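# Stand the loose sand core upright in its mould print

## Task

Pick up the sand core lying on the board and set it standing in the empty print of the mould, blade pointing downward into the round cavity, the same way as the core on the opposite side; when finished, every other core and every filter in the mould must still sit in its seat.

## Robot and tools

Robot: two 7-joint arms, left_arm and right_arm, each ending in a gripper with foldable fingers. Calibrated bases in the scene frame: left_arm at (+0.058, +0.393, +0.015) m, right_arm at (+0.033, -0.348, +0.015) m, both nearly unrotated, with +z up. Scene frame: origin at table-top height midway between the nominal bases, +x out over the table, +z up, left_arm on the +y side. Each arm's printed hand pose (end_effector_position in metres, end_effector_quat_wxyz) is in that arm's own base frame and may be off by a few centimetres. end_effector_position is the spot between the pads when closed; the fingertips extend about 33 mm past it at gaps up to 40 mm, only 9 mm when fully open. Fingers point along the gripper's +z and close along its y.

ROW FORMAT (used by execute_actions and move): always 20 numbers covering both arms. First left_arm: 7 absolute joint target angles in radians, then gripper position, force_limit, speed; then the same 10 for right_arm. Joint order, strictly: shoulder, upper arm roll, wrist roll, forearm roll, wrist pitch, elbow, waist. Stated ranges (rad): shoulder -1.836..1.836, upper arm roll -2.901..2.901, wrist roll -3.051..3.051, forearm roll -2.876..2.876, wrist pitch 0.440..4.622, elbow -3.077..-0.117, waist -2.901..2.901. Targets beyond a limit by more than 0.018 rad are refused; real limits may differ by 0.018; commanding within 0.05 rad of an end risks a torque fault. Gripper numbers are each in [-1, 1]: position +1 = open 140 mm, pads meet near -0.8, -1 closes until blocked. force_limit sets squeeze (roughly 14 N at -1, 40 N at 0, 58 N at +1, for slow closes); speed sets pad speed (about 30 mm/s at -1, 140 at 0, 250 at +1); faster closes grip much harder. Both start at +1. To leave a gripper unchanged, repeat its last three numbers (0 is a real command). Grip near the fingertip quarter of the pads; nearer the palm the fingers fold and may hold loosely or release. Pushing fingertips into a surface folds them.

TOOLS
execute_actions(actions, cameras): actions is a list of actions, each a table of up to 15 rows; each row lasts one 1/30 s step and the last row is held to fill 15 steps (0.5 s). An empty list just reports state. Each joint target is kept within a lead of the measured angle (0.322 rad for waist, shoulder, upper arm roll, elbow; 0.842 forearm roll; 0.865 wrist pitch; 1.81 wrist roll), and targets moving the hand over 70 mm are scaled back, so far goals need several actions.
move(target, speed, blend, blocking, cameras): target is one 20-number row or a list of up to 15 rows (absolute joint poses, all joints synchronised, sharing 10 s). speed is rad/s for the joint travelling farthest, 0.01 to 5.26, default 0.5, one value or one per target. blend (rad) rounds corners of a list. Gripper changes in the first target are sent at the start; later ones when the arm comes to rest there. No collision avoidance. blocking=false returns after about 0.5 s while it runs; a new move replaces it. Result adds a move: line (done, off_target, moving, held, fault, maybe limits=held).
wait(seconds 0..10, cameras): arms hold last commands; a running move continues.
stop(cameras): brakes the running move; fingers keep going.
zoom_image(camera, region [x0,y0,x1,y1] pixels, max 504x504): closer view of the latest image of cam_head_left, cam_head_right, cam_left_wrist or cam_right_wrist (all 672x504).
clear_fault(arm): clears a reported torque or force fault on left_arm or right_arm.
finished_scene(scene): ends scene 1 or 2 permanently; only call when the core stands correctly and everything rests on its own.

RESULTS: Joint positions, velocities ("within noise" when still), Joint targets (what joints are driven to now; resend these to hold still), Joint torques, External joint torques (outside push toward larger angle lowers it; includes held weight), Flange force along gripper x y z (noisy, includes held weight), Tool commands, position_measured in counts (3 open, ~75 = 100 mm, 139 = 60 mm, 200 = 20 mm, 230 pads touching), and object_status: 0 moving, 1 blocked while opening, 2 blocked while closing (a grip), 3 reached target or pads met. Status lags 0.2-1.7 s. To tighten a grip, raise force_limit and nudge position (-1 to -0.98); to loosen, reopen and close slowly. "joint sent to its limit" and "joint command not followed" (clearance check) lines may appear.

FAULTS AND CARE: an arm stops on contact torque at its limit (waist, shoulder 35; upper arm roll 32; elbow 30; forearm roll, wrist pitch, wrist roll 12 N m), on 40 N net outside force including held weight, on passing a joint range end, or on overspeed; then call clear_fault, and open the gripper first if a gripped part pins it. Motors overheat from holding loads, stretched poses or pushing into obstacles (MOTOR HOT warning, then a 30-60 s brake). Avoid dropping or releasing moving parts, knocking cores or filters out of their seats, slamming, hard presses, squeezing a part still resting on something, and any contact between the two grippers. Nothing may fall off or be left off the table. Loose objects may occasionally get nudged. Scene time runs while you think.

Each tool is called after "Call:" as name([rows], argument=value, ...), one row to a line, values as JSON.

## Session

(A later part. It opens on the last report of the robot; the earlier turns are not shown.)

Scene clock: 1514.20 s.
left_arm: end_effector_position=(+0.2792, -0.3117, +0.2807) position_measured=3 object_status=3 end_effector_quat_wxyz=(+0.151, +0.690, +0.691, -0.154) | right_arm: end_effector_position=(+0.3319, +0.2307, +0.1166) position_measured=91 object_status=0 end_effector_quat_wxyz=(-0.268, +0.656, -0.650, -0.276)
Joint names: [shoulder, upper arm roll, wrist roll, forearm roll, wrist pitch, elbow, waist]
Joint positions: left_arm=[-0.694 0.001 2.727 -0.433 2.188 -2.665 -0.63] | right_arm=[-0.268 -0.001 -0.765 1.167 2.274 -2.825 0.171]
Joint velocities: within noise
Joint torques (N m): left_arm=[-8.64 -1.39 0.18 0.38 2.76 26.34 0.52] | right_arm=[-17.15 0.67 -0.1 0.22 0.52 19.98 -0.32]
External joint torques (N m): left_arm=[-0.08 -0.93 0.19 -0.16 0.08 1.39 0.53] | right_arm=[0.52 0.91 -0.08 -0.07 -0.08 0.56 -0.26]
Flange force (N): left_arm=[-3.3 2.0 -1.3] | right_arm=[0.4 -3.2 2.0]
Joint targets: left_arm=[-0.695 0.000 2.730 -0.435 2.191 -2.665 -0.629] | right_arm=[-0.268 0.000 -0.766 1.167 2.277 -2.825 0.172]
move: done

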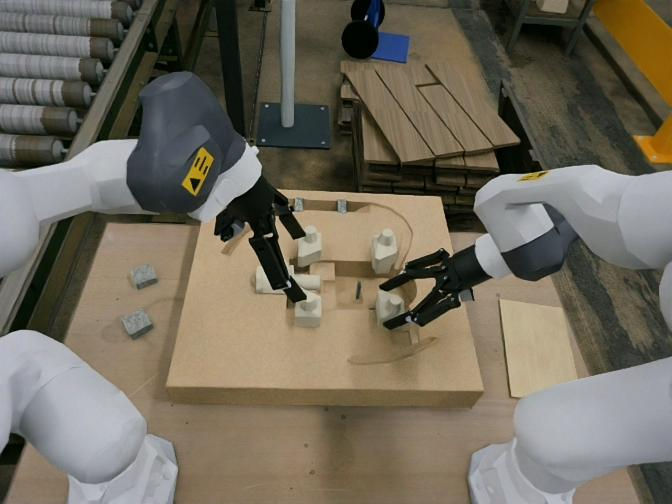

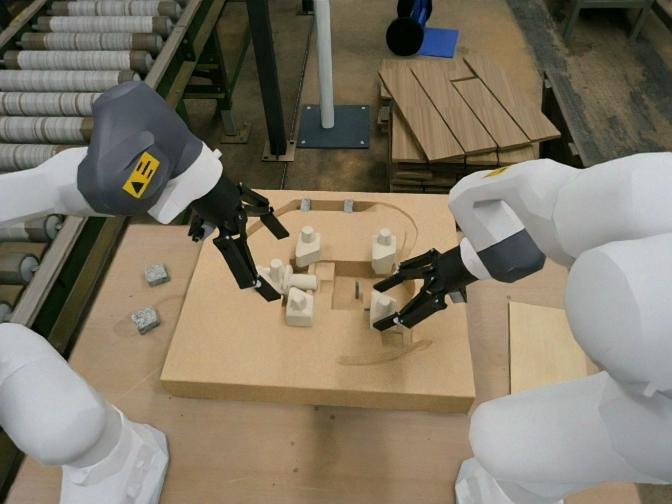

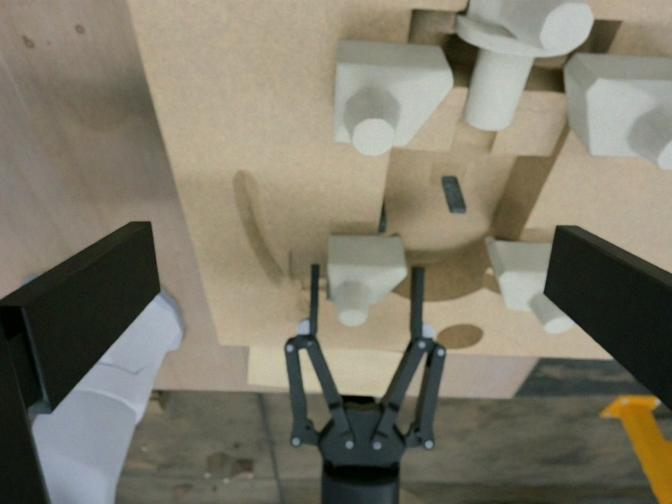

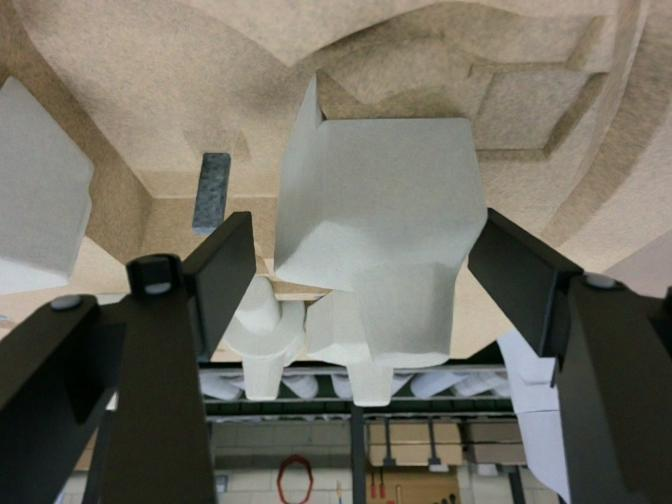

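Call:
move([
  [-0.695,0,2.730,-0.435,2.191,-2.665,-0.629,1,1,1,-0.268,0,-0.7662,1.1668,2.2765,-2.825,0.1722,0.45,-0.01,-1],
  [-0.695,0,2.730,-0.435,2.191,-2.665,-0.629,1,1,1,-0.3762,0,-0.6535,1.0826,2.2267,-2.8286,0.1588,0.45,-0.01,-1],
  [-0.695,0,2.730,-0.435,2.191,-2.665,-0.629,1,1,1,-0.518,0,-0.497,0.966,2.12,-2.805,0.128,0.45,-0.01,-1],
], speed=[0.05,0.08,0.2])

Call:
zoom_image(camera="cam_left_wrist", region=[266, 190, 436, 320])

Call:
zoom_image(camera="cam_head_left", region=[280, 190, 480, 380])

Call:
zoom_image(camera="cam_right_wrist", region=[168, 0, 504, 252])

Scene clock: 1540.87 s.
left_arm: end_effector_position=(+0.2792, -0.3117, +0.2807) position_measured=3 object_status=3 end_effector_quat_wxyz=(+0.151, +0.690, +0.691, -0.154) | right_arm: end_effector_position=(+0.3305, +0.2298, +0.2024) position_measured=72 object_status=3 end_effector_quat_wxyz=(-0.268, +0.662, -0.645, -0.272)
Joint names: [shoulder, upper arm roll, wrist roll, forearm roll, wrist pitch, elbow, waist]
Joint positions: left_arm=[-0.694 0.001 2.727 -0.433 2.188 -2.665 -0.63] | right_arm=[-0.516 -0.001 -0.503 0.968 2.123 -2.806 0.13]
Joint velocities: left_arm=[within noise] | right_arm=[0 -0.001 0.006 0 -0.001 -0.001 0.001]
Joint torques (N m): left_arm=[-8.66 -1.39 0.09 0.38 2.76 26.4 0.56] | right_arm=[-12.5 0.07 0.16 0.46 0.74 23.67 -0.77]
External joint torques (N m): left_arm=[-0.12 -0.95 0.11 -0.17 0.08 1.53 0.54] | right_arm=[-0.05 0.7 0.18 -0.35 -0.26 0.73 -0.77]
Flange force (N): left_arm=[-3.6 2.1 -1.5] | right_arm=[-1.2 -1.4 -2.7]
Joint targets: left_arm=[-0.695 0.000 2.730 -0.435 2.191 -2.665 -0.629] | right_arm=[-0.518 0.000 -0.497 0.966 2.120 -2.805 0.128]
move: done

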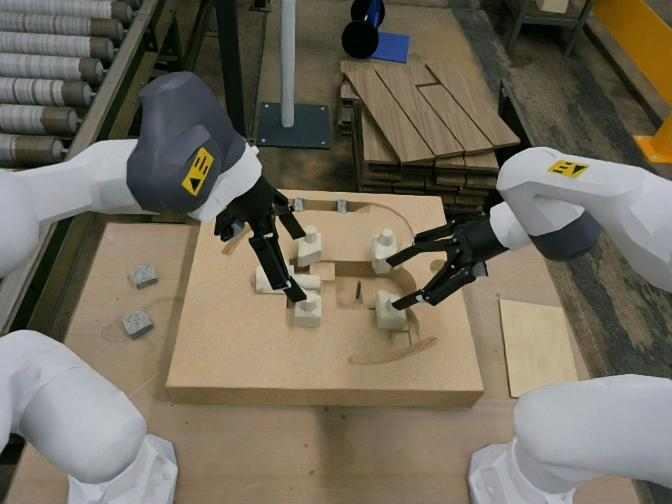

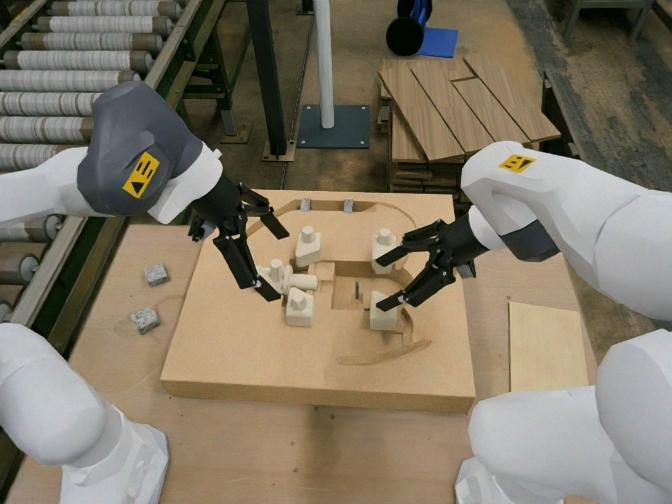

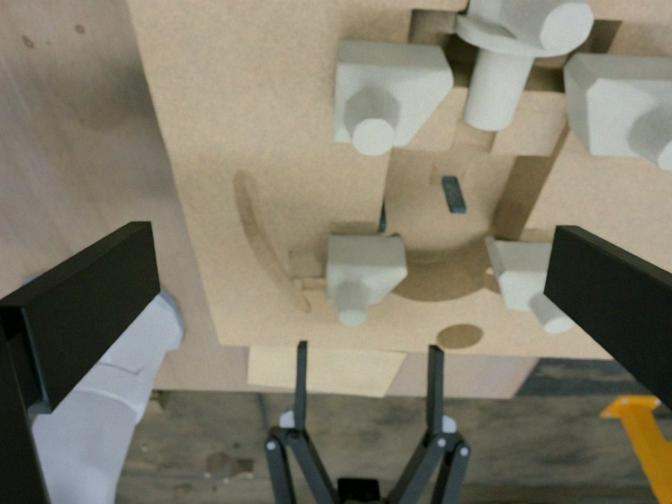

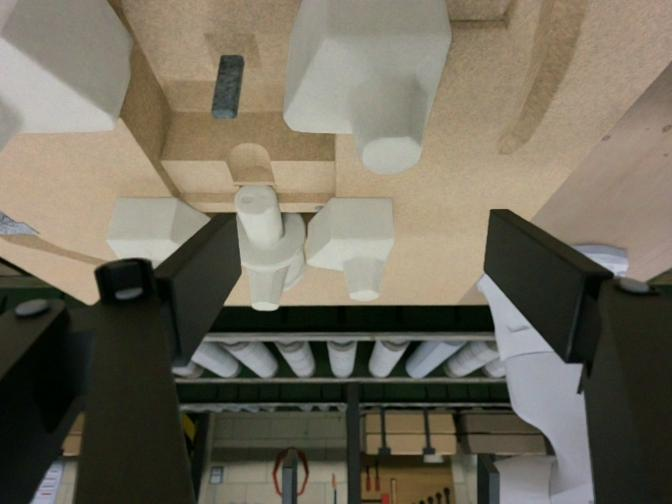

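Scaled by 2.965 from the camera's 672x504 image, which has a finer 960x720 frame.

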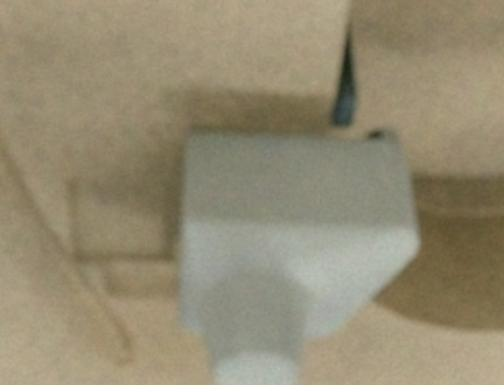

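Scaled by 2.520 from the camera's 672x504 image, which has a finer 960x720 frame.

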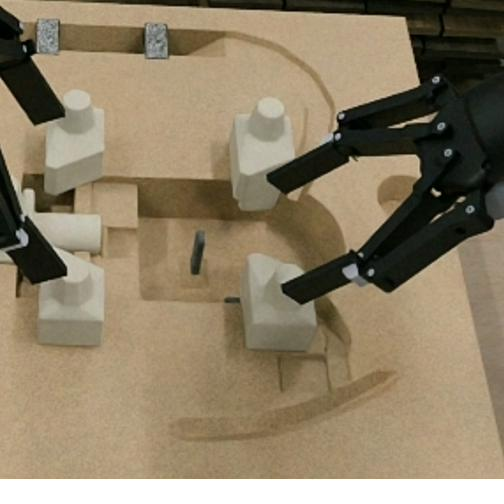

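Scaled by 1.500 from the camera's 672x504 image, which has a finer 960x720 frame.

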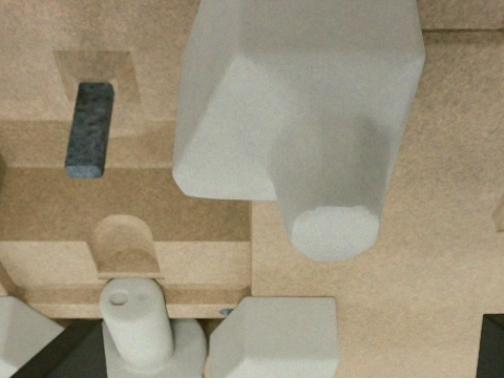

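Call:
finished_scene(scene=2)

The scene is finished: the task was done.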